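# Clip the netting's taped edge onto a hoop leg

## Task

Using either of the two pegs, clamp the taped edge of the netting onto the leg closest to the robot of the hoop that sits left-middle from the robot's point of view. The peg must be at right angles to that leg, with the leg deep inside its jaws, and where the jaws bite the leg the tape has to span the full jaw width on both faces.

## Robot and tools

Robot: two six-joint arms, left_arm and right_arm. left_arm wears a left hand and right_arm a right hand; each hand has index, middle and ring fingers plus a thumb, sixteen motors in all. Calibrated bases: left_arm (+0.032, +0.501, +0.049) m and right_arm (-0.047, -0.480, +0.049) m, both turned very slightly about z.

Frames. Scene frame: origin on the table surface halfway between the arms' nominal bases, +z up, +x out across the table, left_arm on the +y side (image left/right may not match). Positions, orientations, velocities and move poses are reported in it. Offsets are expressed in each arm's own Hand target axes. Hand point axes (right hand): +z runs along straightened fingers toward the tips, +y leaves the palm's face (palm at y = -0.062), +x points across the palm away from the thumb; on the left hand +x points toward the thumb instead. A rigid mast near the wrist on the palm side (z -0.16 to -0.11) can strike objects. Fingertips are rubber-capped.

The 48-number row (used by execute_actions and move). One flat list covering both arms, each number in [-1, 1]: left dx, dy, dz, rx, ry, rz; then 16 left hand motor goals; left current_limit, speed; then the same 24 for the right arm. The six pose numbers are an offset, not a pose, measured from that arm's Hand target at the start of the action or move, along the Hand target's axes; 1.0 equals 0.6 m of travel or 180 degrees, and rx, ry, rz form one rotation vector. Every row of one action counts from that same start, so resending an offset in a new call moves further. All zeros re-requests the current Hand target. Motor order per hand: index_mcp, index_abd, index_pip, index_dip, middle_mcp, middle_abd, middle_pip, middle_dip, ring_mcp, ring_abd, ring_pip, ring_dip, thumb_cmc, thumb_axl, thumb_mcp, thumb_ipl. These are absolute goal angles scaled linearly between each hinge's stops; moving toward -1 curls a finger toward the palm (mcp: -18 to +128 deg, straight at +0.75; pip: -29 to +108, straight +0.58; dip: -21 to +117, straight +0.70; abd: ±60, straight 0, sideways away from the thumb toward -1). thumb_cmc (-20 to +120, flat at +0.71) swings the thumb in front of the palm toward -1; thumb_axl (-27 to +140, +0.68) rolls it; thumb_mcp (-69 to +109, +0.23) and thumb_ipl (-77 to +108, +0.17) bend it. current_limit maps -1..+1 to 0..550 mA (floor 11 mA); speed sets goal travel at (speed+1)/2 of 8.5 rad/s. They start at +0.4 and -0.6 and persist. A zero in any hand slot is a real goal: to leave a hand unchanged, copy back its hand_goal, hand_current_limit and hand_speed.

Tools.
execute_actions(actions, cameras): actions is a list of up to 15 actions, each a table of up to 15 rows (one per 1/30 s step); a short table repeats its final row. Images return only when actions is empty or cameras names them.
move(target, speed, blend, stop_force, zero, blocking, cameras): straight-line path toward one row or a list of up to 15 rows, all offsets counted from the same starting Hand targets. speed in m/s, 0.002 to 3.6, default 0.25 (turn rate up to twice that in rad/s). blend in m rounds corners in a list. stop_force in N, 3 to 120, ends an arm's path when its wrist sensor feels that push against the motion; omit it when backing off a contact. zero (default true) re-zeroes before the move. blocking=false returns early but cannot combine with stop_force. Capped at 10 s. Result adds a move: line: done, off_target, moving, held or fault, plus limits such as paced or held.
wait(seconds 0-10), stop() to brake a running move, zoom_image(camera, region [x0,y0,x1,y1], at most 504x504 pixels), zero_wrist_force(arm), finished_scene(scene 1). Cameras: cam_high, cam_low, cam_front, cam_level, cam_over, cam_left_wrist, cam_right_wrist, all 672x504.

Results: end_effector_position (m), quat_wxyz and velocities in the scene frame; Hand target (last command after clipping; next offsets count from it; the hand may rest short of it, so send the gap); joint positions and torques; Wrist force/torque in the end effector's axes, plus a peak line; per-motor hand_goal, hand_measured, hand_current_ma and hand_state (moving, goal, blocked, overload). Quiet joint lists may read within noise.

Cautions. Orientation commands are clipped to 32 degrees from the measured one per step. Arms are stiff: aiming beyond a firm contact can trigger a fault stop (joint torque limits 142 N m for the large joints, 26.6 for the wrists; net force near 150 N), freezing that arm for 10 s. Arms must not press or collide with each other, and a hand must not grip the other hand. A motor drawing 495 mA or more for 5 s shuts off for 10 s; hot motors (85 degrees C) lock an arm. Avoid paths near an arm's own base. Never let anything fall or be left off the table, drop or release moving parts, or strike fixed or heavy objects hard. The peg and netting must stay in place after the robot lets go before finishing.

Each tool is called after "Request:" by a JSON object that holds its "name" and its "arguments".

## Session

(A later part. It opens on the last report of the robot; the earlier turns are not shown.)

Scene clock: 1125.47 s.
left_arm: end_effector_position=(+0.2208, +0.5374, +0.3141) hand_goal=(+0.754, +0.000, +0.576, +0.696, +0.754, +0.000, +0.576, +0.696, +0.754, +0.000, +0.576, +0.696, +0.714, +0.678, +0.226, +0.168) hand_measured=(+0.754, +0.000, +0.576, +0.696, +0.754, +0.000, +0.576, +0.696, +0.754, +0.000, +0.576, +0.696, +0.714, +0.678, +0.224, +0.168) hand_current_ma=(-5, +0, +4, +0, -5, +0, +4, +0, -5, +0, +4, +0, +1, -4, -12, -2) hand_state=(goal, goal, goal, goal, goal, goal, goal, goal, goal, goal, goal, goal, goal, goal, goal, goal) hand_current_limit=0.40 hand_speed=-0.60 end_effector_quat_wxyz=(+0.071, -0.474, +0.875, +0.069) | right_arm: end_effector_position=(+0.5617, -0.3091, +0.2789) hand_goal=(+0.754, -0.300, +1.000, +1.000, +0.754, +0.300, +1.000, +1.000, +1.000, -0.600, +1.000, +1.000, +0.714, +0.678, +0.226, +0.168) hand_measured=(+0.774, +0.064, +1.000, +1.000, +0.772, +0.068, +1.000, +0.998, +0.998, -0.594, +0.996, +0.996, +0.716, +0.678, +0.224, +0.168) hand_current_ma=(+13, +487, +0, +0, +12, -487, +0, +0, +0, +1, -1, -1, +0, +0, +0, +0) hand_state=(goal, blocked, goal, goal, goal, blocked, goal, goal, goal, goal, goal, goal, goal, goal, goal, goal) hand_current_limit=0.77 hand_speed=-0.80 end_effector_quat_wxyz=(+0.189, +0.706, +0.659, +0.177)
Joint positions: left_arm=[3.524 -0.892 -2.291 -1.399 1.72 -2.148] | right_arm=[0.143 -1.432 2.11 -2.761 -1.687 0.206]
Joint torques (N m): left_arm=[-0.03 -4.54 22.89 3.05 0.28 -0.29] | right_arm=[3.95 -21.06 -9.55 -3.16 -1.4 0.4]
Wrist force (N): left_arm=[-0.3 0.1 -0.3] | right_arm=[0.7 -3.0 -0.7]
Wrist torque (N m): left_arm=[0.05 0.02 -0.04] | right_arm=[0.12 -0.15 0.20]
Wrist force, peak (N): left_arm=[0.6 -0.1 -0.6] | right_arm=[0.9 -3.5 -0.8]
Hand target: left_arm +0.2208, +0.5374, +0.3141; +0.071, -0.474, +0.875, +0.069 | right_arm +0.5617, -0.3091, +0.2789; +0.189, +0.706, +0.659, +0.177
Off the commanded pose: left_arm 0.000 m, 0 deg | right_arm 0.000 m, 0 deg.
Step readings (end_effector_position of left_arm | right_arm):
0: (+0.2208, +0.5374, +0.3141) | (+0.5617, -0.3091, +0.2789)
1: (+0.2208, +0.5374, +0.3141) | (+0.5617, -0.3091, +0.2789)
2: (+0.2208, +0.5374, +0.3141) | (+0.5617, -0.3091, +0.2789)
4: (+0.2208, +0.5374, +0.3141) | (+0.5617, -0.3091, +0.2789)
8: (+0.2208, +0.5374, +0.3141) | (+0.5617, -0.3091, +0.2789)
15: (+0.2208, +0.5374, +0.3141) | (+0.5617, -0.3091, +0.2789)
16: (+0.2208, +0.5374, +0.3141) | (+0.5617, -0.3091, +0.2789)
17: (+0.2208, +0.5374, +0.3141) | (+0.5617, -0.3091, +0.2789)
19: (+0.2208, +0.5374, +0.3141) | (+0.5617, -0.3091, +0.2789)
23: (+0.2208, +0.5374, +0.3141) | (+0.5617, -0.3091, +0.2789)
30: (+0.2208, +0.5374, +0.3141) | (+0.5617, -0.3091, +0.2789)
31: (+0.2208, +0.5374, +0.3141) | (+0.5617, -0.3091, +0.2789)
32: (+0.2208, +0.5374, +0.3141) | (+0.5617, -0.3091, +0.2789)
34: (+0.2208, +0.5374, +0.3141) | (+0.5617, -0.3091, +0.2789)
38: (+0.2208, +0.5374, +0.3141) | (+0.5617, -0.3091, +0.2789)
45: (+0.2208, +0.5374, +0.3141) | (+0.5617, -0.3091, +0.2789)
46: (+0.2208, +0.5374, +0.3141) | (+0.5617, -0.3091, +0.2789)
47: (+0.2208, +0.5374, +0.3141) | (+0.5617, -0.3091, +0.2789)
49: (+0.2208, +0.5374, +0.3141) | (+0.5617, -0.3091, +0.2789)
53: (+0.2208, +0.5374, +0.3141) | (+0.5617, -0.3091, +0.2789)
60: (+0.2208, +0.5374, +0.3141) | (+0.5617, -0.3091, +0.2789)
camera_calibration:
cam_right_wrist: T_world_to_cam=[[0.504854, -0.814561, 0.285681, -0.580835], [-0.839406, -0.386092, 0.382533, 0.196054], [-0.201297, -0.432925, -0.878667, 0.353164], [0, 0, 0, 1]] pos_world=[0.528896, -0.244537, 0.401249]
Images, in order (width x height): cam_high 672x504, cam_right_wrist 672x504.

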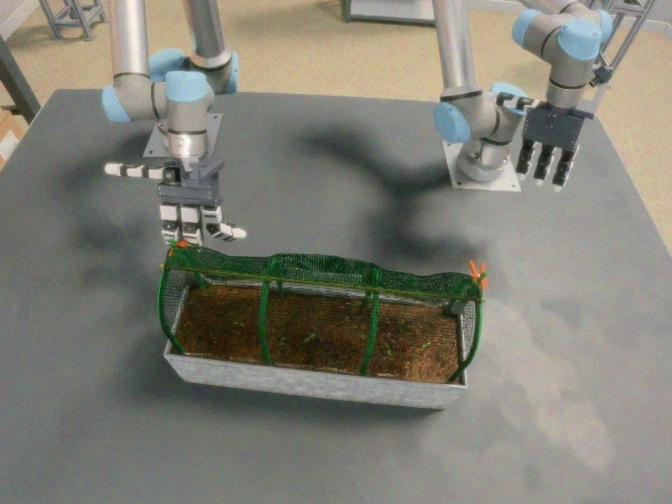

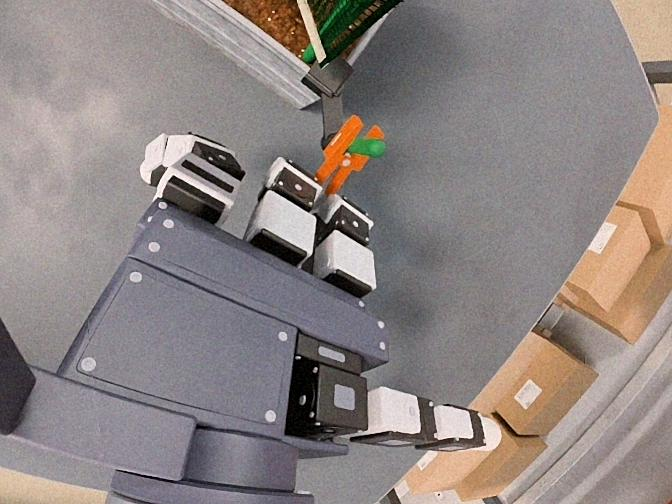

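Request:
{"name": "execute_actions", "arguments": {"actions": [], "cameras": ["cam_over", "cam_front"]}}

Request:
{"name": "zoom_image", "arguments": {"camera": "cam_over", "region": [580, 200, 672, 300]}}

Request:
{"name": "zoom_image", "arguments": {"camera": "cam_front", "region": [540, 260, 640, 360]}}

Request:
{"name": "zoom_image", "arguments": {"camera": "cam_right_wrist", "region": [310, 105, 390, 195]}}

Scene clock: 1138.37 s.
left_arm: end_effector_position=(+0.2208, +0.5374, +0.3141) hand_goal=(+0.754, +0.000, +0.576, +0.696, +0.754, +0.000, +0.576, +0.696, +0.754, +0.000, +0.576, +0.696, +0.714, +0.678, +0.226, +0.168) hand_measured=(+0.754, +0.000, +0.576, +0.696, +0.754, +0.000, +0.576, +0.696, +0.754, +0.000, +0.576, +0.696, +0.714, +0.678, +0.224, +0.168) hand_current_ma=(-5, +0, +4, +0, -5, +0, +4, +0, -5, +0, +4, +0, +1, -4, -12, -2) hand_state=(goal, goal, goal, goal, goal, goal, goal, goal, goal, goal, goal, goal, goal, goal, goal, goal) hand_current_limit=0.40 hand_speed=-0.60 end_effector_quat_wxyz=(+0.071, -0.474, +0.875, +0.069) | right_arm: end_effector_position=(+0.5617, -0.3091, +0.2789) hand_goal=(+0.754, -0.300, +1.000, +1.000, +0.754, +0.300, +1.000, +1.000, +1.000, -0.600, +1.000, +1.000, +0.714, +0.678, +0.226, +0.168) hand_measured=(+0.774, +0.064, +1.000, +1.000, +0.772, +0.068, +1.000, +0.998, +0.998, -0.594, +0.996, +0.996, +0.716, +0.678, +0.224, +0.168) hand_current_ma=(+13, +487, +0, +0, +12, -487, +0, +0, +0, +1, -1, -1, +0, +0, +0, +0) hand_state=(goal, blocked, goal, goal, goal, blocked, goal, goal, goal, goal, goal, goal, goal, goal, goal, goal) hand_current_limit=0.77 hand_speed=-0.80 end_effector_quat_wxyz=(+0.189, +0.706, +0.659, +0.177)
Joint positions: left_arm=[3.524 -0.892 -2.291 -1.399 1.72 -2.148] | right_arm=[0.143 -1.432 2.11 -2.761 -1.687 0.206]
Joint velocities: within noise
Joint torques (N m): left_arm=[-0.08 -4.72 22.85 3.07 0.28 -0.38] | right_arm=[2.78 -28.47 -11.06 -2.44 -1.32 0.4]
Motor temperatures (°C): left_arm=[37 34 38 34 40 49] | right_arm=[34 32 43 36 35 42]
Wrist force (N): left_arm=[-0.1 -0.2 0.0] | right_arm=[0.9 -3.0 -0.5]
Wrist torque (N m): left_arm=[-0.02 0.00 0.00] | right_arm=[0.10 -0.19 0.21]
Wrist force, peak (N): left_arm=[0.6 0.2 0.1] | right_arm=[0.9 -3.3 -0.6]
Hand target: left_arm +0.2208, +0.5374, +0.3141; +0.071, -0.474, +0.875, +0.069 | right_arm +0.5617, -0.3091, +0.2789; +0.189, +0.706, +0.659, +0.177
Off the commanded pose: left_arm 0.000 m, 0 deg | right_arm 0.000 m, 0 deg.
Images, in order (width x height): cam_front 672x504, cam_over 672x504.

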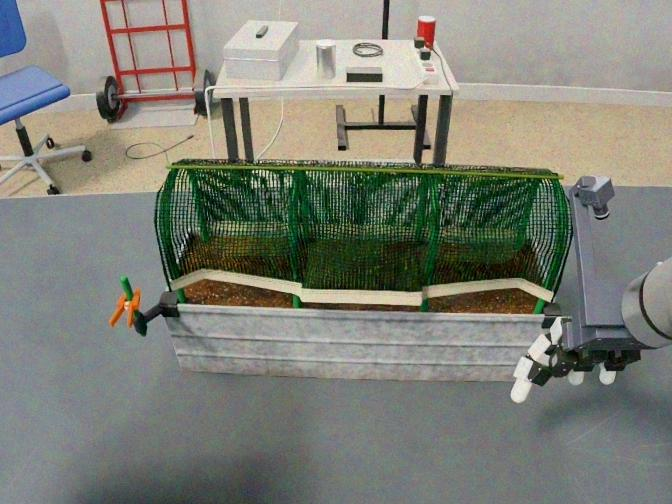

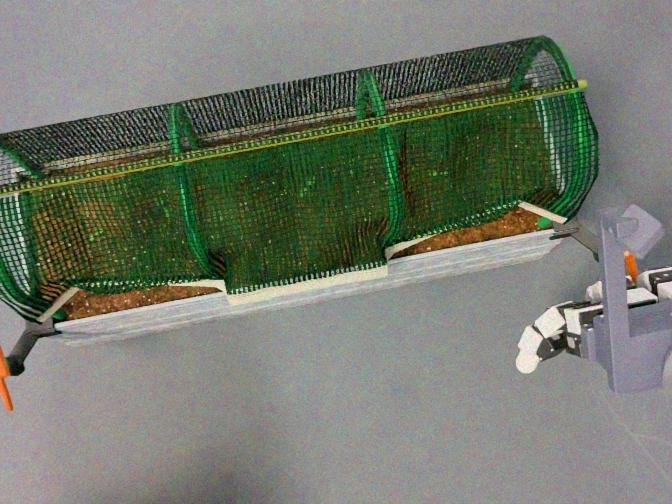

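Scaled by 5.040 from the camera's 672x504 image, which has a finer 960x720 frame.

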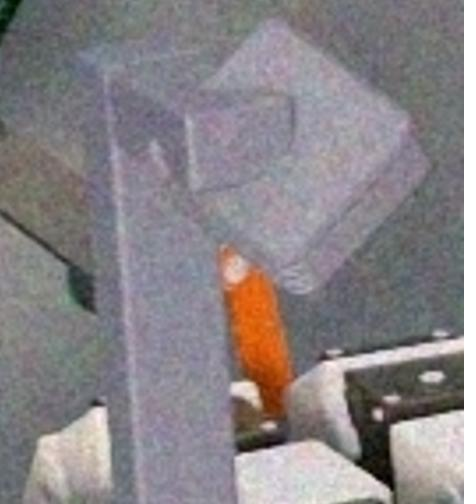

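Scaled by 5.040 from the camera's 672x504 image, which has a finer 960x720 frame.

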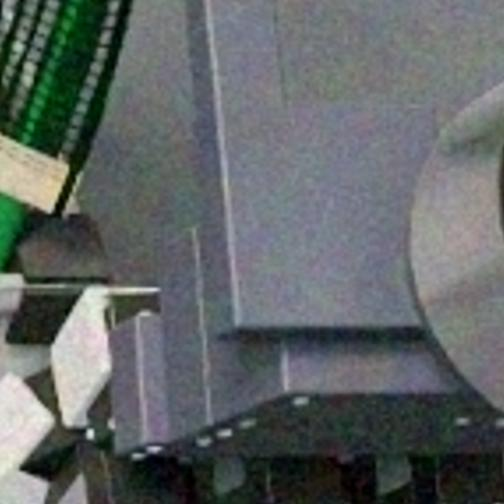

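This scene's latest camera images include none from cam_right_wrist. They are from: cam_front, cam_over. cam_right_wrist's image comes with the result of a call that names it in "cameras".

Request:
{"name": "move", "arguments": {"target": [0,0,0,0,0,0,0.754,0,0.576,0.696,0.754,0,0.576,0.696,0.754,0,0.576,0.696,0.714,0.678,0.226,0.168,0.4,-0.6,0,-0.065,-0.0375,0,0,0,0.754,-0.3,1,1,0.754,0.3,1,1,1,-0.6,1,1,0.714,0.678,0.226,0.168,0.77,-0.8], "speed": 0.05, "cameras": ["cam_right_wrist", "cam_over", "cam_front"]}}

Request:
{"name": "zoom_image", "arguments": {"camera": "cam_right_wrist", "region": [280, 80, 420, 220]}}

Request:
{"name": "zoom_image", "arguments": {"camera": "cam_over", "region": [560, 200, 672, 330]}}

Scene clock: 1152.37 s.
left_arm: end_effector_position=(+0.2208, +0.5374, +0.3141) hand_goal=(+0.754, +0.000, +0.576, +0.696, +0.754, +0.000, +0.576, +0.696, +0.754, +0.000, +0.576, +0.696, +0.714, +0.678, +0.226, +0.168) hand_measured=(+0.754, +0.000, +0.576, +0.696, +0.754, +0.000, +0.576, +0.696, +0.754, +0.000, +0.576, +0.696, +0.714, +0.678, +0.224, +0.168) hand_current_ma=(-5, +0, +4, +0, -5, +0, +4, +0, -5, +0, +4, +0, +1, -4, -12, -2) hand_state=(goal, goal, goal, goal, goal, goal, goal, goal, goal, goal, goal, goal, goal, goal, goal, goal) hand_current_limit=0.40 hand_speed=-0.60 end_effector_quat_wxyz=(+0.071, -0.474, +0.875, +0.069) | right_arm: end_effector_position=(+0.5170, -0.3060, +0.2789) hand_goal=(+0.754, -0.300, +1.000, +1.000, +0.754, +0.300, +1.000, +1.000, +1.000, -0.600, +1.000, +1.000, +0.714, +0.678, +0.226, +0.168) hand_measured=(+0.760, -0.054, +1.000, +1.000, +0.756, +0.182, +1.000, +1.000, +0.998, -0.594, +0.996, +0.996, +0.716, +0.678, +0.224, +0.168) hand_current_ma=(+2, +487, +0, +0, +0, -210, +0, +0, +0, +1, -1, -1, +0, +0, +0, +0) hand_state=(goal, blocked, goal, goal, goal, blocked, goal, goal, goal, goal, goal, goal, goal, goal, goal, goal) hand_current_limit=0.77 hand_speed=-0.80 end_effector_quat_wxyz=(+0.189, +0.706, +0.659, +0.177)
Joint positions: left_arm=[3.524 -0.892 -2.291 -1.399 1.72 -2.148] | right_arm=[0.168 -1.521 2.21 -2.769 -1.7 0.228]
Joint torques (N m): left_arm=[0.22 -4.91 23.16 3.12 0.3 -0.43] | right_arm=[6.23 -31.49 -6.18 -3.41 -1.62 1.31]
Wrist force (N): left_arm=[0.0 -0.1 -0.2] | right_arm=[0.6 -0.5 0.0]
Wrist torque (N m): left_arm=[0.00 -0.01 0.00] | right_arm=[-0.10 -0.12 0.00]
Wrist force, peak (N): left_arm=[0.0 -0.1 -0.8] | right_arm=[1.0 -3.3 -0.6]
Hand target: left_arm +0.2208, +0.5374, +0.3141; +0.071, -0.474, +0.875, +0.069 | right_arm +0.5167, -0.3060, +0.2788; +0.189, +0.706, +0.659, +0.177
Off the commanded pose: left_arm 0.000 m, 0 deg | right_arm 0.000 m, 0 deg.
move: done
camera_calibration:
cam_right_wrist: T_world_to_cam=[[0.504782, -0.814604, 0.285685, -0.55572], [-0.839453, -0.386044, 0.382477, 0.159786], [-0.20128, -0.432887, -0.878689, 0.345518], [0, 0, 0, 1]] pos_world=[0.484196, -0.241437, 0.40125]
Images, in order (width x height): cam_front 672x504, cam_over 672x504, cam_right_wrist 672x504.

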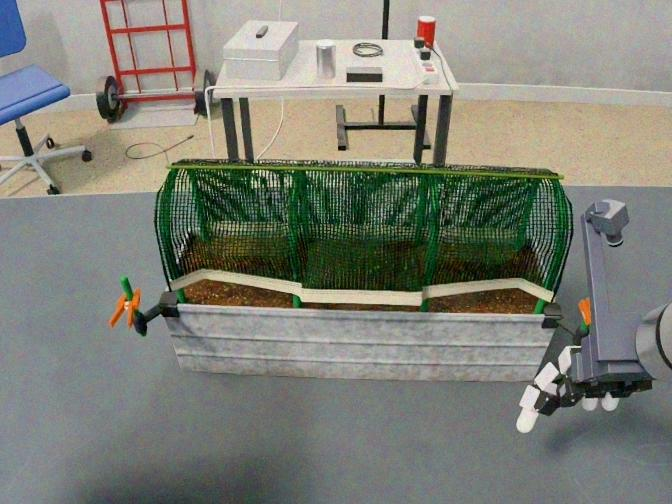

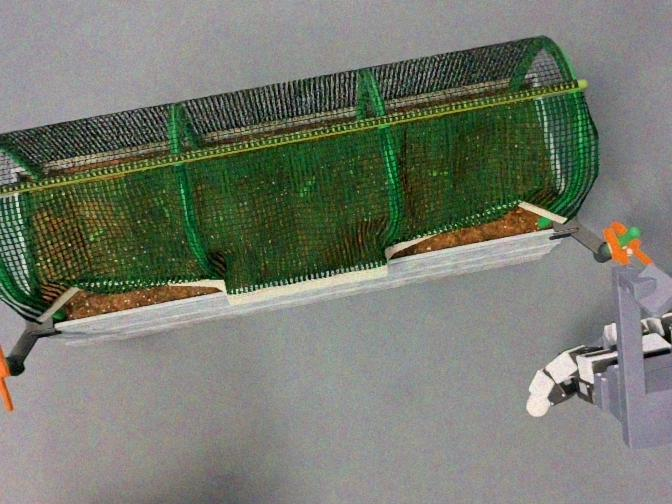

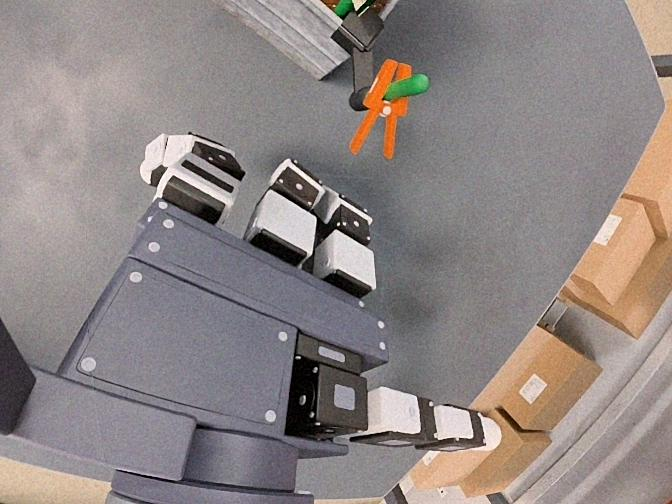

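Scaled by 3.600 from the camera's 672x504 image, which has a finer 960x720 frame.

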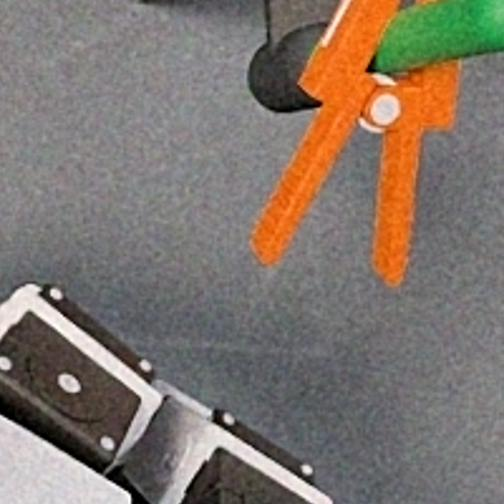

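Scaled by 3.877 from the camera's 672x504 image, which has a finer 960x720 frame.

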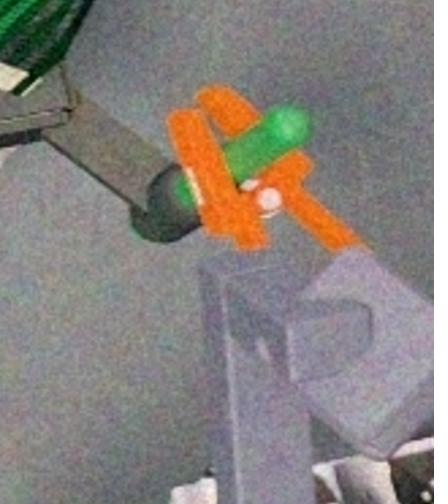

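Request:
{"name": "move", "arguments": {"target": [[0,0,0,0,0,0,0.754,0,0.576,0.696,0.754,0,0.576,0.696,0.754,0,0.576,0.696,0.714,0.678,0.226,0.168,0.4,-0.6,-0.017,0.0114,0.0066,0,0.0472,-0.0818,0.754,0.55,1,1,0.754,-0.55,1,1,1,-0.6,1,1,0.714,0.678,0.226,0.168,0.5,-0.8],[0,0,0,0,0,0,0.754,0,0.576,0.696,0.754,0,0.576,0.696,0.754,0,0.576,0.696,0.714,0.678,0.226,0.168,0.4,-0.6,0.0075,0.0805,0.0465,0,0.0472,-0.0818,0.754,0.55,1,1,0.754,-0.55,1,1,1,-0.6,1,1,0.714,0.678,0.226,0.168,0.5,-0.9]], "speed": 0.08, "cameras": ["cam_right_wrist", "cam_high", "cam_over"]}}

Request:
{"name": "zoom_image", "arguments": {"camera": "cam_right_wrist", "region": [260, 100, 400, 240]}}

Request:
{"name": "zoom_image", "arguments": {"camera": "cam_high", "region": [130, 190, 230, 290]}}

Request:
{"name": "zoom_image", "arguments": {"camera": "cam_over", "region": [560, 200, 672, 330]}}

Scene clock: 1207.33 s.
left_arm: end_effector_position=(+0.2208, +0.5374, +0.3141) hand_goal=(+0.754, +0.000, +0.576, +0.696, +0.754, +0.000, +0.576, +0.696, +0.754, +0.000, +0.576, +0.696, +0.714, +0.678, +0.226, +0.168) hand_measured=(+0.754, +0.000, +0.576, +0.696, +0.754, +0.000, +0.576, +0.696, +0.754, +0.000, +0.576, +0.696, +0.714, +0.678, +0.224, +0.168) hand_current_ma=(-5, +0, +4, +0, -5, +0, +4, +0, -5, +0, +4, +0, +1, -4, -12, -2) hand_state=(goal, goal, goal, goal, goal, goal, goal, goal, goal, goal, goal, goal, goal, goal, goal, goal) hand_current_limit=0.40 hand_speed=-0.60 end_effector_quat_wxyz=(+0.071, -0.474, +0.875, +0.069) | right_arm: end_effector_position=(+0.5727, -0.3054, +0.2788) hand_goal=(+0.754, +0.550, +1.000, +1.000, +0.754, -0.550, +1.000, +1.000, +1.000, -0.600, +1.000, +1.000, +0.714, +0.678, +0.226, +0.168) hand_measured=(+0.760, +0.548, +1.000, +1.000, +0.756, -0.542, +1.000, +1.000, +0.998, -0.594, +0.996, +0.996, +0.716, +0.678, +0.224, +0.168) hand_current_ma=(+1, +0, +0, +0, +0, +2, +0, +0, +0, +1, -1, -1, +0, +0, +0, +0) hand_state=(goal, goal, goal, goal, goal, goal, goal, goal, goal, goal, goal, goal, goal, goal, goal, goal) hand_current_limit=0.50 hand_speed=-0.90 end_effector_quat_wxyz=(+0.161, +0.601, +0.756, +0.203)
Joint positions: left_arm=[3.524 -0.892 -2.291 -1.399 1.72 -2.148] | right_arm=[0.024 -1.458 2.143 -2.772 -1.481 -0.156]
Joint torques (N m): left_arm=[-0.15 -4.64 22.53 3.4 0.21 -0.65] | right_arm=[7.3 -14.15 -31.22 -1.78 -1.22 1.32]
Wrist force (N): left_arm=[0.1 0.0 0.0] | right_arm=[0.0 -0.2 -0.4]
Wrist torque (N m): left_arm=[0.00 -0.02 0.01] | right_arm=[0.00 -0.11 -0.01]
Wrist force, peak (N): left_arm=[0.4 -0.7 -0.5] | right_arm=[0.9 -0.7 0.2]
Hand target: left_arm +0.2208, +0.5374, +0.3141; +0.071, -0.474, +0.875, +0.069 | right_arm +0.5727, -0.3054, +0.2788; +0.161, +0.601, +0.756, +0.203
Off the commanded pose: left_arm 0.000 m, 0 deg | right_arm 0.000 m, 0 deg.
move: done
camera_calibration:
cam_right_wrist: T_world_to_cam=[[0.720843, -0.631408, 0.285848, -0.651117], [-0.689972, -0.614596, 0.382374, 0.0515165], [-0.065753, -0.472859, -0.878681, 0.267137], [0, 0, 0, 1]] pos_world=[0.522464, -0.253141, 0.40115]
Images, in order (width x height): cam_high 672x504, cam_over 672x504, cam_right_wrist 672x504.

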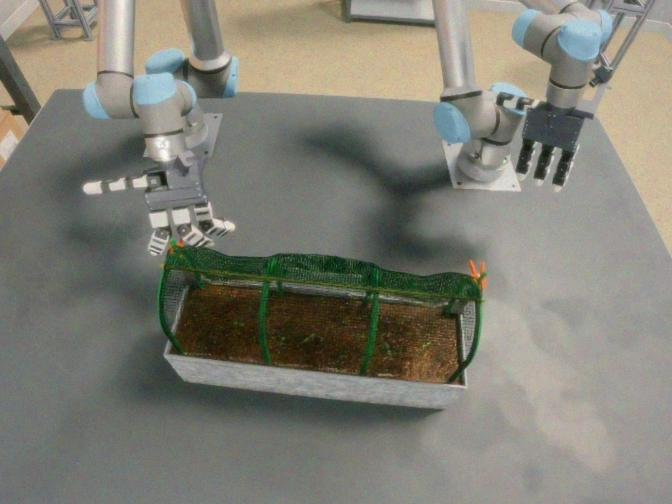

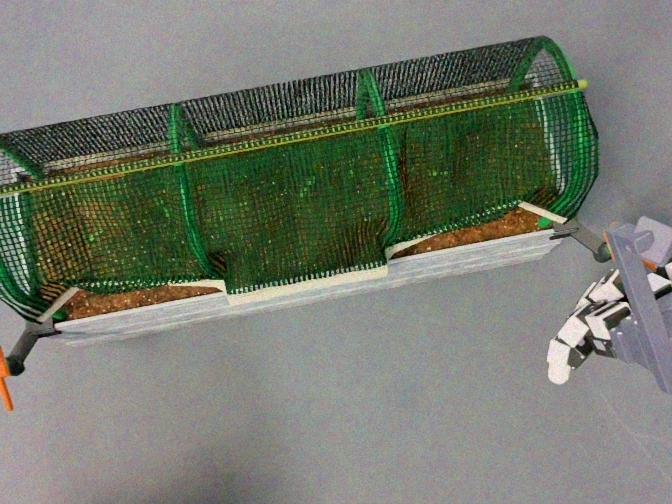

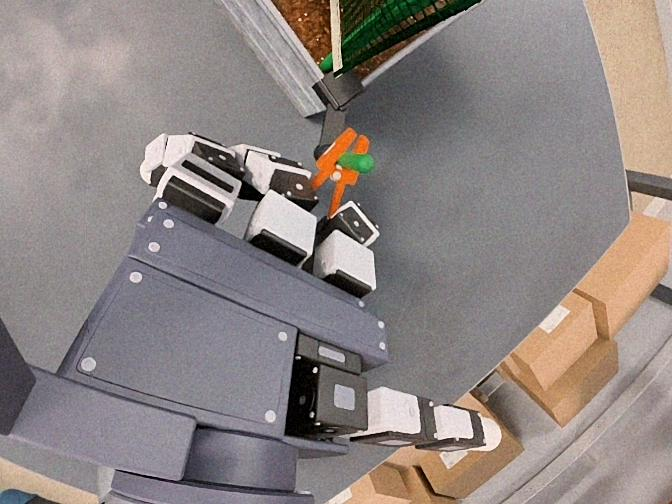

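Scaled by 3.600 from the camera's 672x504 image, which has a finer 960x720 frame.

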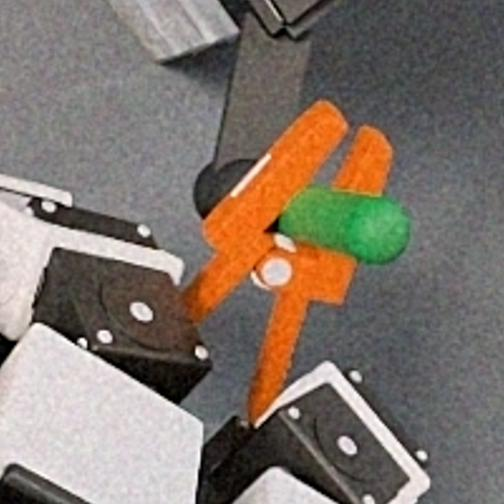

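Scaled by 5.040 from the camera's 672x504 image, which has a finer 960x720 frame.

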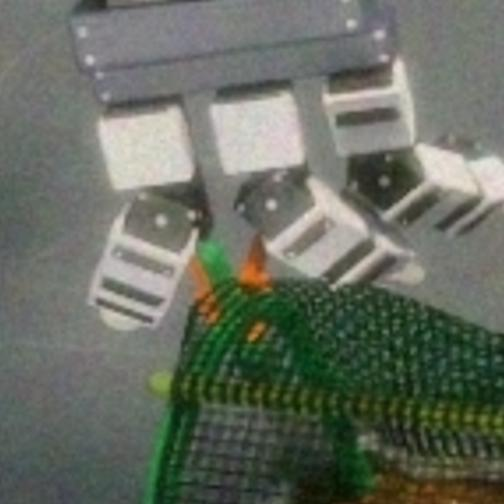

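Scaled by 3.877 from the camera's 672x504 image, which has a finer 960x720 frame.

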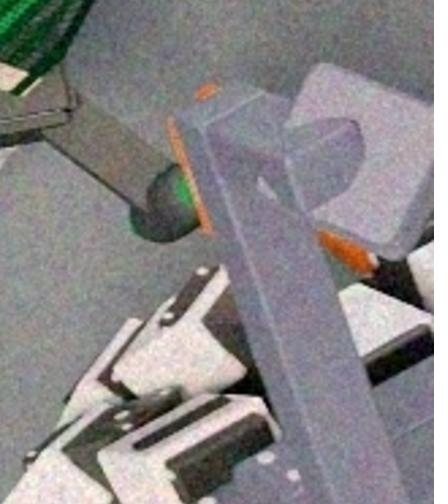

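Request:
{"name": "execute_actions", "arguments": {"actions": [[[0,0,0,0,0,0,0.754,0,0.576,0.696,0.754,0,0.576,0.696,0.754,0,0.576,0.696,0.714,0.678,0.226,0.168,0.4,-0.6,0,0,0,0,0,0,0.754,0.1,1,1,0.754,-0.1,1,1,1,-0.6,1,1,0.714,0.678,0.226,0.168,0.5,-0.85]],[[0,0,0,0,0,0,0.754,0,0.576,0.696,0.754,0,0.576,0.696,0.754,0,0.576,0.696,0.714,0.678,0.226,0.168,0.4,-0.6,0,0,0,0,0,0,0.754,-0.3,1,1,0.754,0.3,1,1,1,-0.6,1,1,0.714,0.678,0.226,0.168,0.77,-0.8]],[[0,0,0,0,0,0,0.754,0,0.576,0.696,0.754,0,0.576,0.696,0.754,0,0.576,0.696,0.714,0.678,0.226,0.168,0.4,-0.6,0,0,0,0,0,0,0.754,-0.3,1,1,0.754,0.3,1,1,1,-0.6,1,1,0.714,0.678,0.226,0.168,0.77,-0.8]]], "cameras": ["cam_right_wrist", "cam_high"]}}

Request:
{"name": "zoom_image", "arguments": {"camera": "cam_right_wrist", "region": [290, 100, 390, 220]}}

Request:
{"name": "zoom_image", "arguments": {"camera": "cam_high", "region": [130, 190, 230, 290]}}

Scene clock: 1221.83 s.
left_arm: end_effector_position=(+0.2208, +0.5374, +0.3141) hand_goal=(+0.754, +0.000, +0.576, +0.696, +0.754, +0.000, +0.576, +0.696, +0.754, +0.000, +0.576, +0.696, +0.714, +0.678, +0.226, +0.168) hand_measured=(+0.754, +0.000, +0.576, +0.696, +0.754, +0.000, +0.576, +0.696, +0.754, +0.000, +0.576, +0.696, +0.714, +0.678, +0.224, +0.168) hand_current_ma=(-5, +0, +4, +0, -5, +0, +4, +0, -5, +0, +4, +0, +1, -4, -12, -2) hand_state=(goal, goal, goal, goal, goal, goal, goal, goal, goal, goal, goal, goal, goal, goal, goal, goal) hand_current_limit=0.40 hand_speed=-0.60 end_effector_quat_wxyz=(+0.071, -0.474, +0.875, +0.069) | right_arm: end_effector_position=(+0.5727, -0.3054, +0.2788) hand_goal=(+0.754, -0.300, +1.000, +1.000, +0.754, +0.300, +1.000, +1.000, +1.000, -0.600, +1.000, +1.000, +0.714, +0.678, +0.226, +0.168) hand_measured=(+0.756, +0.018, +0.994, +1.000, +0.758, -0.108, +0.996, +1.000, +0.998, -0.594, +0.996, +0.996, +0.716, +0.678, +0.224, +0.168) hand_current_ma=(+0, +487, -1, +0, +1, -487, -1, +0, +0, +1, -1, -1, +0, +0, +0, +0) hand_state=(goal, blocked, goal, goal, goal, blocked, goal, goal, goal, goal, goal, goal, goal, goal, goal, goal) hand_current_limit=0.77 hand_speed=-0.80 end_effector_quat_wxyz=(+0.161, +0.601, +0.756, +0.203)
Joint positions: left_arm=[3.524 -0.892 -2.291 -1.399 1.72 -2.148] | right_arm=[0.024 -1.458 2.143 -2.772 -1.481 -0.156]
Joint torques (N m): left_arm=[0.1 -5.06 23.03 3.45 0.21 -0.68] | right_arm=[5.5 -14.39 -25.32 -2 0.78 1.38]
Wrist force (N): left_arm=[0.2 -0.3 -0.3] | right_arm=[0.4 -0.3 -0.2]
Wrist torque (N m): left_arm=[0.00 -0.04 0.02] | right_arm=[-0.05 -0.09 0.03]
Wrist force, peak (N): left_arm=[0.5 0.2 -0.5] | right_arm=[0.3 1.9 -0.9]
Hand target: left_arm +0.2208, +0.5374, +0.3141; +0.071, -0.474, +0.875, +0.069 | right_arm +0.5727, -0.3054, +0.2788; +0.161, +0.601, +0.756, +0.203
Off the commanded pose: left_arm 0.000 m, 0 deg | right_arm 0.000 m, 0 deg.
Step readings (end_effector_position of left_arm | right_arm):
0: (+0.2208, +0.5374, +0.3141) | (+0.5727, -0.3054, +0.2788)
1: (+0.2208, +0.5374, +0.3141) | (+0.5727, -0.3054, +0.2788)
2: (+0.2208, +0.5374, +0.3141) | (+0.5727, -0.3054, +0.2788)
4: (+0.2208, +0.5374, +0.3141) | (+0.5727, -0.3054, +0.2788)
8: (+0.2208, +0.5374, +0.3141) | (+0.5727, -0.3054, +0.2788)
15: (+0.2208, +0.5374, +0.3141) | (+0.5727, -0.3054, +0.2788)
16: (+0.2208, +0.5374, +0.3141) | (+0.5727, -0.3054, +0.2788)
17: (+0.2208, +0.5374, +0.3141) | (+0.5727, -0.3054, +0.2788)
19: (+0.2208, +0.5374, +0.3141) | (+0.5727, -0.3054, +0.2788)
23: (+0.2208, +0.5374, +0.3141) | (+0.5727, -0.3054, +0.2788)
30: (+0.2208, +0.5374, +0.3141) | (+0.5727, -0.3054, +0.2788)
31: (+0.2208, +0.5374, +0.3141) | (+0.5727, -0.3054, +0.2788)
32: (+0.2208, +0.5374, +0.3141) | (+0.5727, -0.3054, +0.2788)
34: (+0.2208, +0.5374, +0.3141) | (+0.5727, -0.3054, +0.2788)
38: (+0.2208, +0.5374, +0.3141) | (+0.5727, -0.3054, +0.2788)
45: (+0.2208, +0.5374, +0.3141) | (+0.5727, -0.3054, +0.2788)
camera_calibration:
cam_right_wrist: T_world_to_cam=[[0.720843, -0.631408, 0.285848, -0.651117], [-0.689972, -0.614596, 0.382374, 0.0515165], [-0.065753, -0.472859, -0.878681, 0.267137], [0, 0, 0, 1]] pos_world=[0.522464, -0.253141, 0.40115]
Images, in order (width x height): cam_high 672x504, cam_right_wrist 672x504.

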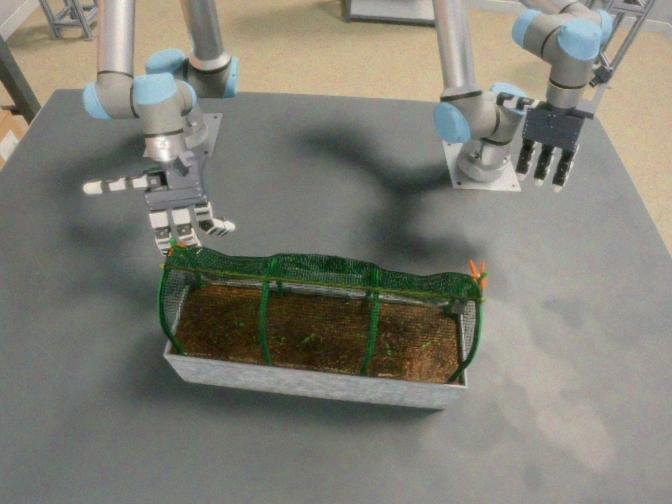

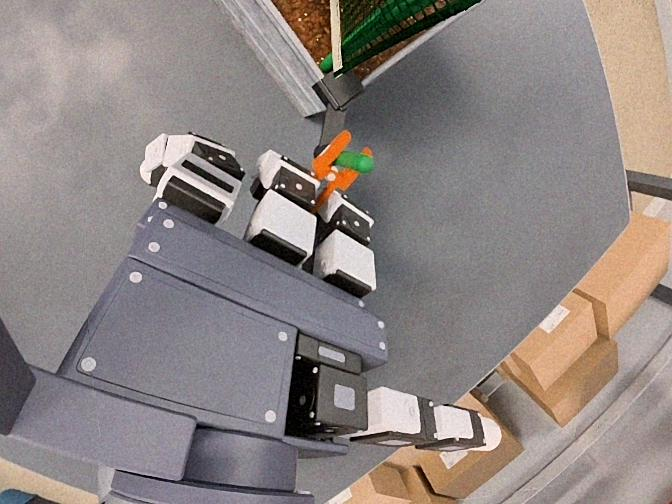

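Scaled by 4.200 from the camera's 672x504 image, which has a finer 960x720 frame.

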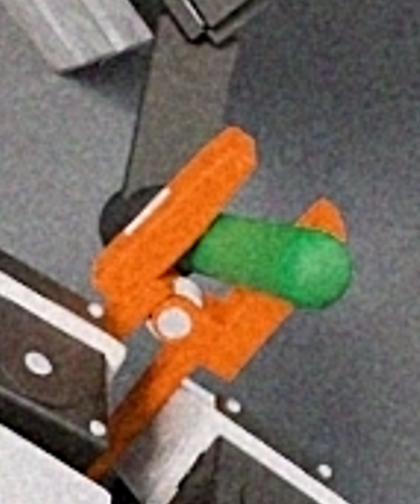

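Scaled by 5.040 from the camera's 672x504 image, which has a finer 960x720 frame.

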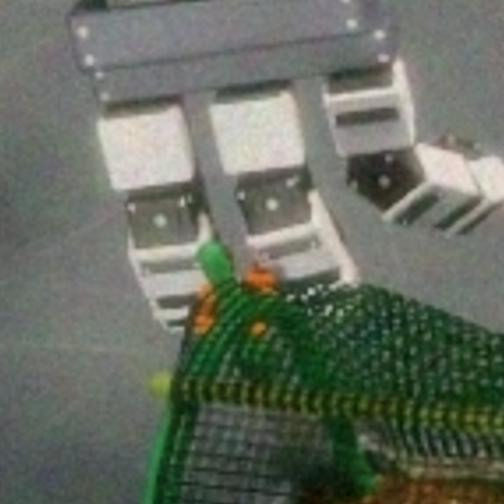

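Request:
{"name": "execute_actions", "arguments": {"actions": [[[0,0,0,0,0,0,0.754,0,0.576,0.696,0.754,0,0.576,0.696,0.754,0,0.576,0.696,0.714,0.678,0.226,0.168,0.4,-0.6,0,0,0,0,0,0,0.754,-0.3,1,1,0.754,0.3,1,1,1,-0.6,1,1,0.714,0.678,0.226,0.168,1,-0.8]],[[0,0,0,0,0,0,0.754,0,0.576,0.696,0.754,0,0.576,0.696,0.754,0,0.576,0.696,0.714,0.678,0.226,0.168,0.4,-0.6,0,0,0,0,0,0,0.754,-0.3,1,1,0.754,0.3,1,1,1,-0.6,1,1,0.714,0.678,0.226,0.168,0.78,-0.8]]], "cameras": ["cam_right_wrist"]}}

Request:
{"name": "zoom_image", "arguments": {"camera": "cam_right_wrist", "region": [290, 100, 390, 220]}}

Request:
{"name": "move", "arguments": {"target": [0,0,0,0,0,0,0.754,0,0.576,0.696,0.754,0,0.576,0.696,0.754,0,0.576,0.696,0.714,0.678,0.226,0.168,0.4,-0.6,0.0043,-0.072,-0.0416,0,0,0,0.754,-0.3,1,1,0.754,0.3,1,1,1,-0.6,1,1,0.714,0.678,0.226,0.168,0.78,-0.8], "speed": 0.05, "cameras": ["cam_right_wrist", "cam_over"]}}

Request:
{"name": "zoom_image", "arguments": {"camera": "cam_right_wrist", "region": [290, 60, 410, 220]}}

Request:
{"name": "zoom_image", "arguments": {"camera": "cam_over", "region": [560, 200, 672, 330]}}

Scene clock: 1248.80 s.
left_arm: end_effector_position=(+0.2208, +0.5374, +0.3141) hand_goal=(+0.754, +0.000, +0.576, +0.696, +0.754, +0.000, +0.576, +0.696, +0.754, +0.000, +0.576, +0.696, +0.714, +0.678, +0.226, +0.168) hand_measured=(+0.754, +0.000, +0.576, +0.696, +0.754, +0.000, +0.576, +0.696, +0.754, +0.000, +0.576, +0.696, +0.714, +0.678, +0.224, +0.168) hand_current_ma=(-5, +0, +4, +0, -5, +0, +4, +0, -5, +0, +4, +0, +1, -4, -12, -2) hand_state=(goal, goal, goal, goal, goal, goal, goal, goal, goal, goal, goal, goal, goal, goal, goal, goal) hand_current_limit=0.40 hand_speed=-0.60 end_effector_quat_wxyz=(+0.071, -0.474, +0.875, +0.069) | right_arm: end_effector_position=(+0.5727, -0.3054, +0.2788) hand_goal=(+0.754, -0.300, +1.000, +1.000, +0.754, +0.300, +1.000, +1.000, +1.000, -0.600, +1.000, +1.000, +0.714, +0.678, +0.226, +0.168) hand_measured=(+0.756, -0.002, +0.994, +1.000, +0.758, -0.086, +0.998, +1.000, +0.998, -0.594, +0.996, +0.996, +0.716, +0.678, +0.224, +0.168) hand_current_ma=(+0, +490, -1, +0, +1, -489, +0, +0, +0, +1, -1, -1, +0, +0, +0, +0) hand_state=(goal, blocked, goal, goal, goal, blocked, goal, goal, goal, goal, goal, goal, goal, goal, goal, goal) hand_current_limit=0.78 hand_speed=-0.80 end_effector_quat_wxyz=(+0.161, +0.601, +0.756, +0.203)
Joint positions: left_arm=[3.524 -0.892 -2.291 -1.399 1.72 -2.148] | right_arm=[0.024 -1.458 2.143 -2.772 -1.481 -0.156]
Joint torques (N m): left_arm=[0.23 -5.2 22.84 3.54 0.23 -0.68] | right_arm=[1.27 -15.4 -10.48 -2.24 1.96 1.27]
Wrist force (N): left_arm=[0.4 0.1 -0.3] | right_arm=[0.5 -0.2 0.0]
Wrist torque (N m): left_arm=[0.05 -0.06 0.03] | right_arm=[-0.04 -0.09 0.03]
Wrist force, peak (N): left_arm=[0.3 -0.5 -0.5] | right_arm=[0.7 -0.4 -0.2]
Hand target: left_arm +0.2208, +0.5374, +0.3141; +0.071, -0.474, +0.875, +0.069 | right_arm +0.5727, -0.3054, +0.2788; +0.161, +0.601, +0.756, +0.203
Off the commanded pose: left_arm 0.000 m, 0 deg | right_arm 0.000 m, 0 deg.
Step readings (end_effector_position of left_arm | right_arm):
0: (+0.2208, +0.5374, +0.3141) | (+0.5727, -0.3054, +0.2788)
1: (+0.2208, +0.5374, +0.3141) | (+0.5727, -0.3054, +0.2788)
2: (+0.2208, +0.5374, +0.3141) | (+0.5727, -0.3054, +0.2788)
4: (+0.2208, +0.5374, +0.3141) | (+0.5727, -0.3054, +0.2788)
8: (+0.2208, +0.5374, +0.3141) | (+0.5727, -0.3054, +0.2788)
15: (+0.2208, +0.5374, +0.3141) | (+0.5727, -0.3054, +0.2788)
16: (+0.2208, +0.5374, +0.3141) | (+0.5727, -0.3054, +0.2788)
17: (+0.2208, +0.5374, +0.3141) | (+0.5727, -0.3054, +0.2788)
19: (+0.2208, +0.5374, +0.3141) | (+0.5727, -0.3054, +0.2788)
23: (+0.2208, +0.5374, +0.3141) | (+0.5727, -0.3054, +0.2788)
30: (+0.2208, +0.5374, +0.3141) | (+0.5727, -0.3054, +0.2788)
camera_calibration:
cam_right_wrist: T_world_to_cam=[[0.720843, -0.631408, 0.285848, -0.651117], [-0.689972, -0.614596, 0.382374, 0.0515165], [-0.065753, -0.472859, -0.878681, 0.267137], [0, 0, 0, 1]] pos_world=[0.522464, -0.253141, 0.40115]
Images, in order (width x height): cam_right_wrist 672x504.

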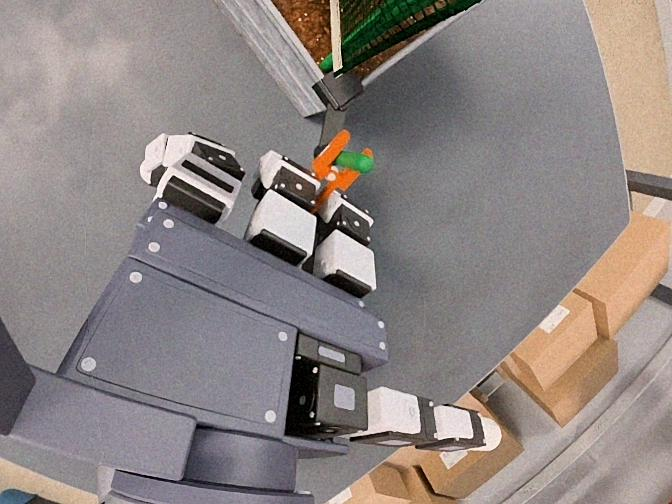

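Scaled by 4.200 from the camera's 672x504 image, which has a finer 960x720 frame.

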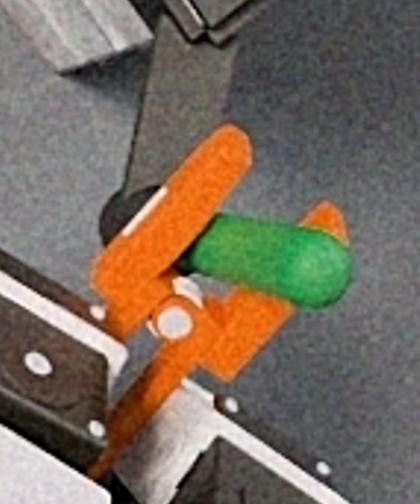

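Scene clock: 1250.37 s.
left_arm: end_effector_position=(+0.2208, +0.5374, +0.3141) hand_goal=(+0.754, +0.000, +0.576, +0.696, +0.754, +0.000, +0.576, +0.696, +0.754, +0.000, +0.576, +0.696, +0.714, +0.678, +0.226, +0.168) hand_measured=(+0.754, +0.000, +0.576, +0.696, +0.754, +0.000, +0.576, +0.696, +0.754, +0.000, +0.576, +0.696, +0.714, +0.678, +0.224, +0.168) hand_current_ma=(-5, +0, +4, +0, -5, +0, +4, +0, -5, +0, +4, +0, +1, -4, -12, -2) hand_state=(goal, goal, goal, goal, goal, goal, goal, goal, goal, goal, goal, goal, goal, goal, goal, goal) hand_current_limit=0.40 hand_speed=-0.60 end_effector_quat_wxyz=(+0.071, -0.474, +0.875, +0.069) | right_arm: end_effector_position=(+0.5237, -0.3141, +0.2788) hand_goal=(+0.754, -0.300, +1.000, +1.000, +0.754, +0.300, +1.000, +1.000, +1.000, -0.600, +1.000, +1.000, +0.714, +0.678, +0.226, +0.168) hand_measured=(+0.756, -0.002, +0.994, +1.000, +0.758, -0.086, +0.998, +1.000, +0.998, -0.594, +0.996, +0.996, +0.716, +0.678, +0.224, +0.168) hand_current_ma=(+0, +489, -1, +0, +1, -489, +0, +0, +0, +1, -1, -1, +0, +0, +0, +0) hand_state=(goal, blocked, goal, goal, goal, blocked, goal, goal, goal, goal, goal, goal, goal, goal, goal, goal) hand_current_limit=0.78 hand_speed=-0.80 end_effector_quat_wxyz=(+0.161, +0.601, +0.756, +0.203)
Joint positions: left_arm=[3.524 -0.892 -2.291 -1.399 1.72 -2.148] | right_arm=[0.007 -1.575 2.268 -2.779 -1.473 -0.17]
Joint torques (N m): left_arm=[0.19 -4.65 22.7 3.49 0.2 -0.65] | right_arm=[-7.75 -30.55 -7.21 -1.63 2.27 -1.11]
Wrist force (N): left_arm=[0.2 0.2 -0.4] | right_arm=[0.5 -0.1 0.0]
Wrist torque (N m): left_arm=[0.05 -0.04 0.01] | right_arm=[-0.03 -0.10 0.25]
Wrist force, peak (N): left_arm=[0.4 0.0 -0.6] | right_arm=[0.7 -0.2 -0.1]
Hand target: left_arm +0.2208, +0.5374, +0.3141; +0.071, -0.474, +0.875, +0.069 | right_arm +0.5235, -0.3141, +0.2788; +0.161, +0.601, +0.756, +0.203
Off the commanded pose: left_arm 0.000 m, 0 deg | right_arm 0.000 m, 0 deg.
move: done
camera_calibration:
cam_right_wrist: T_world_to_cam=[[0.720843, -0.631408, 0.285848, -0.621289], [-0.689972, -0.614596, 0.382374, 0.0123609], [-0.065753, -0.472859, -0.878681, 0.259801], [0, 0, 0, 1]] pos_world=[0.473464, -0.261841, 0.40115]
Images, in order (width x height): cam_over 672x504, cam_right_wrist 672x504.

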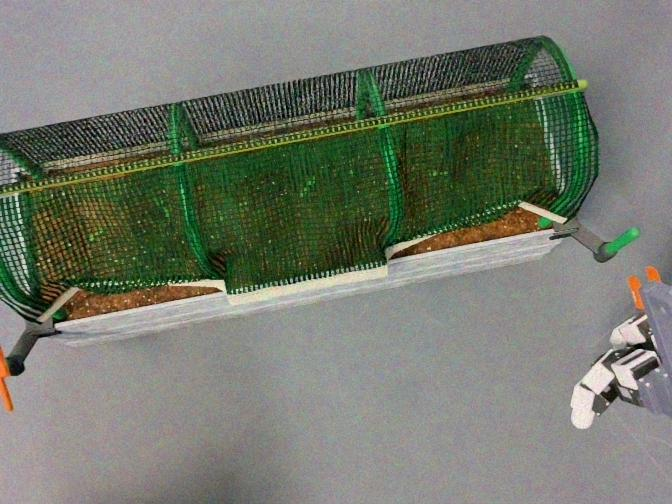

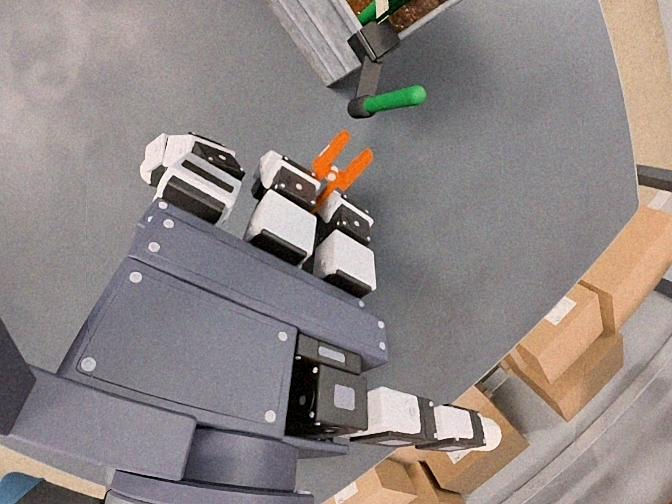

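Scaled by 3.150 from the camera's 672x504 image, which has a finer 960x720 frame.

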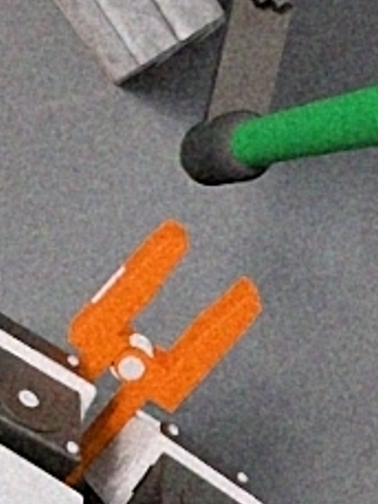

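Scaled by 3.877 from the camera's 672x504 image, which has a finer 960x720 frame.

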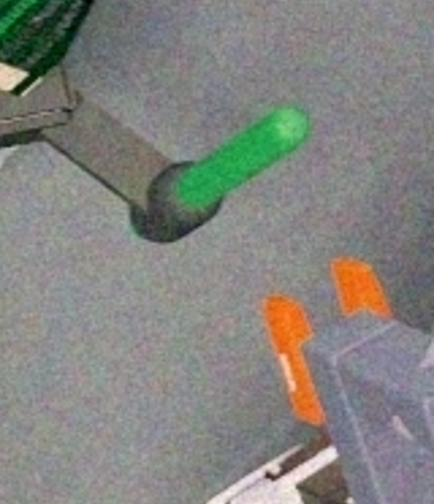

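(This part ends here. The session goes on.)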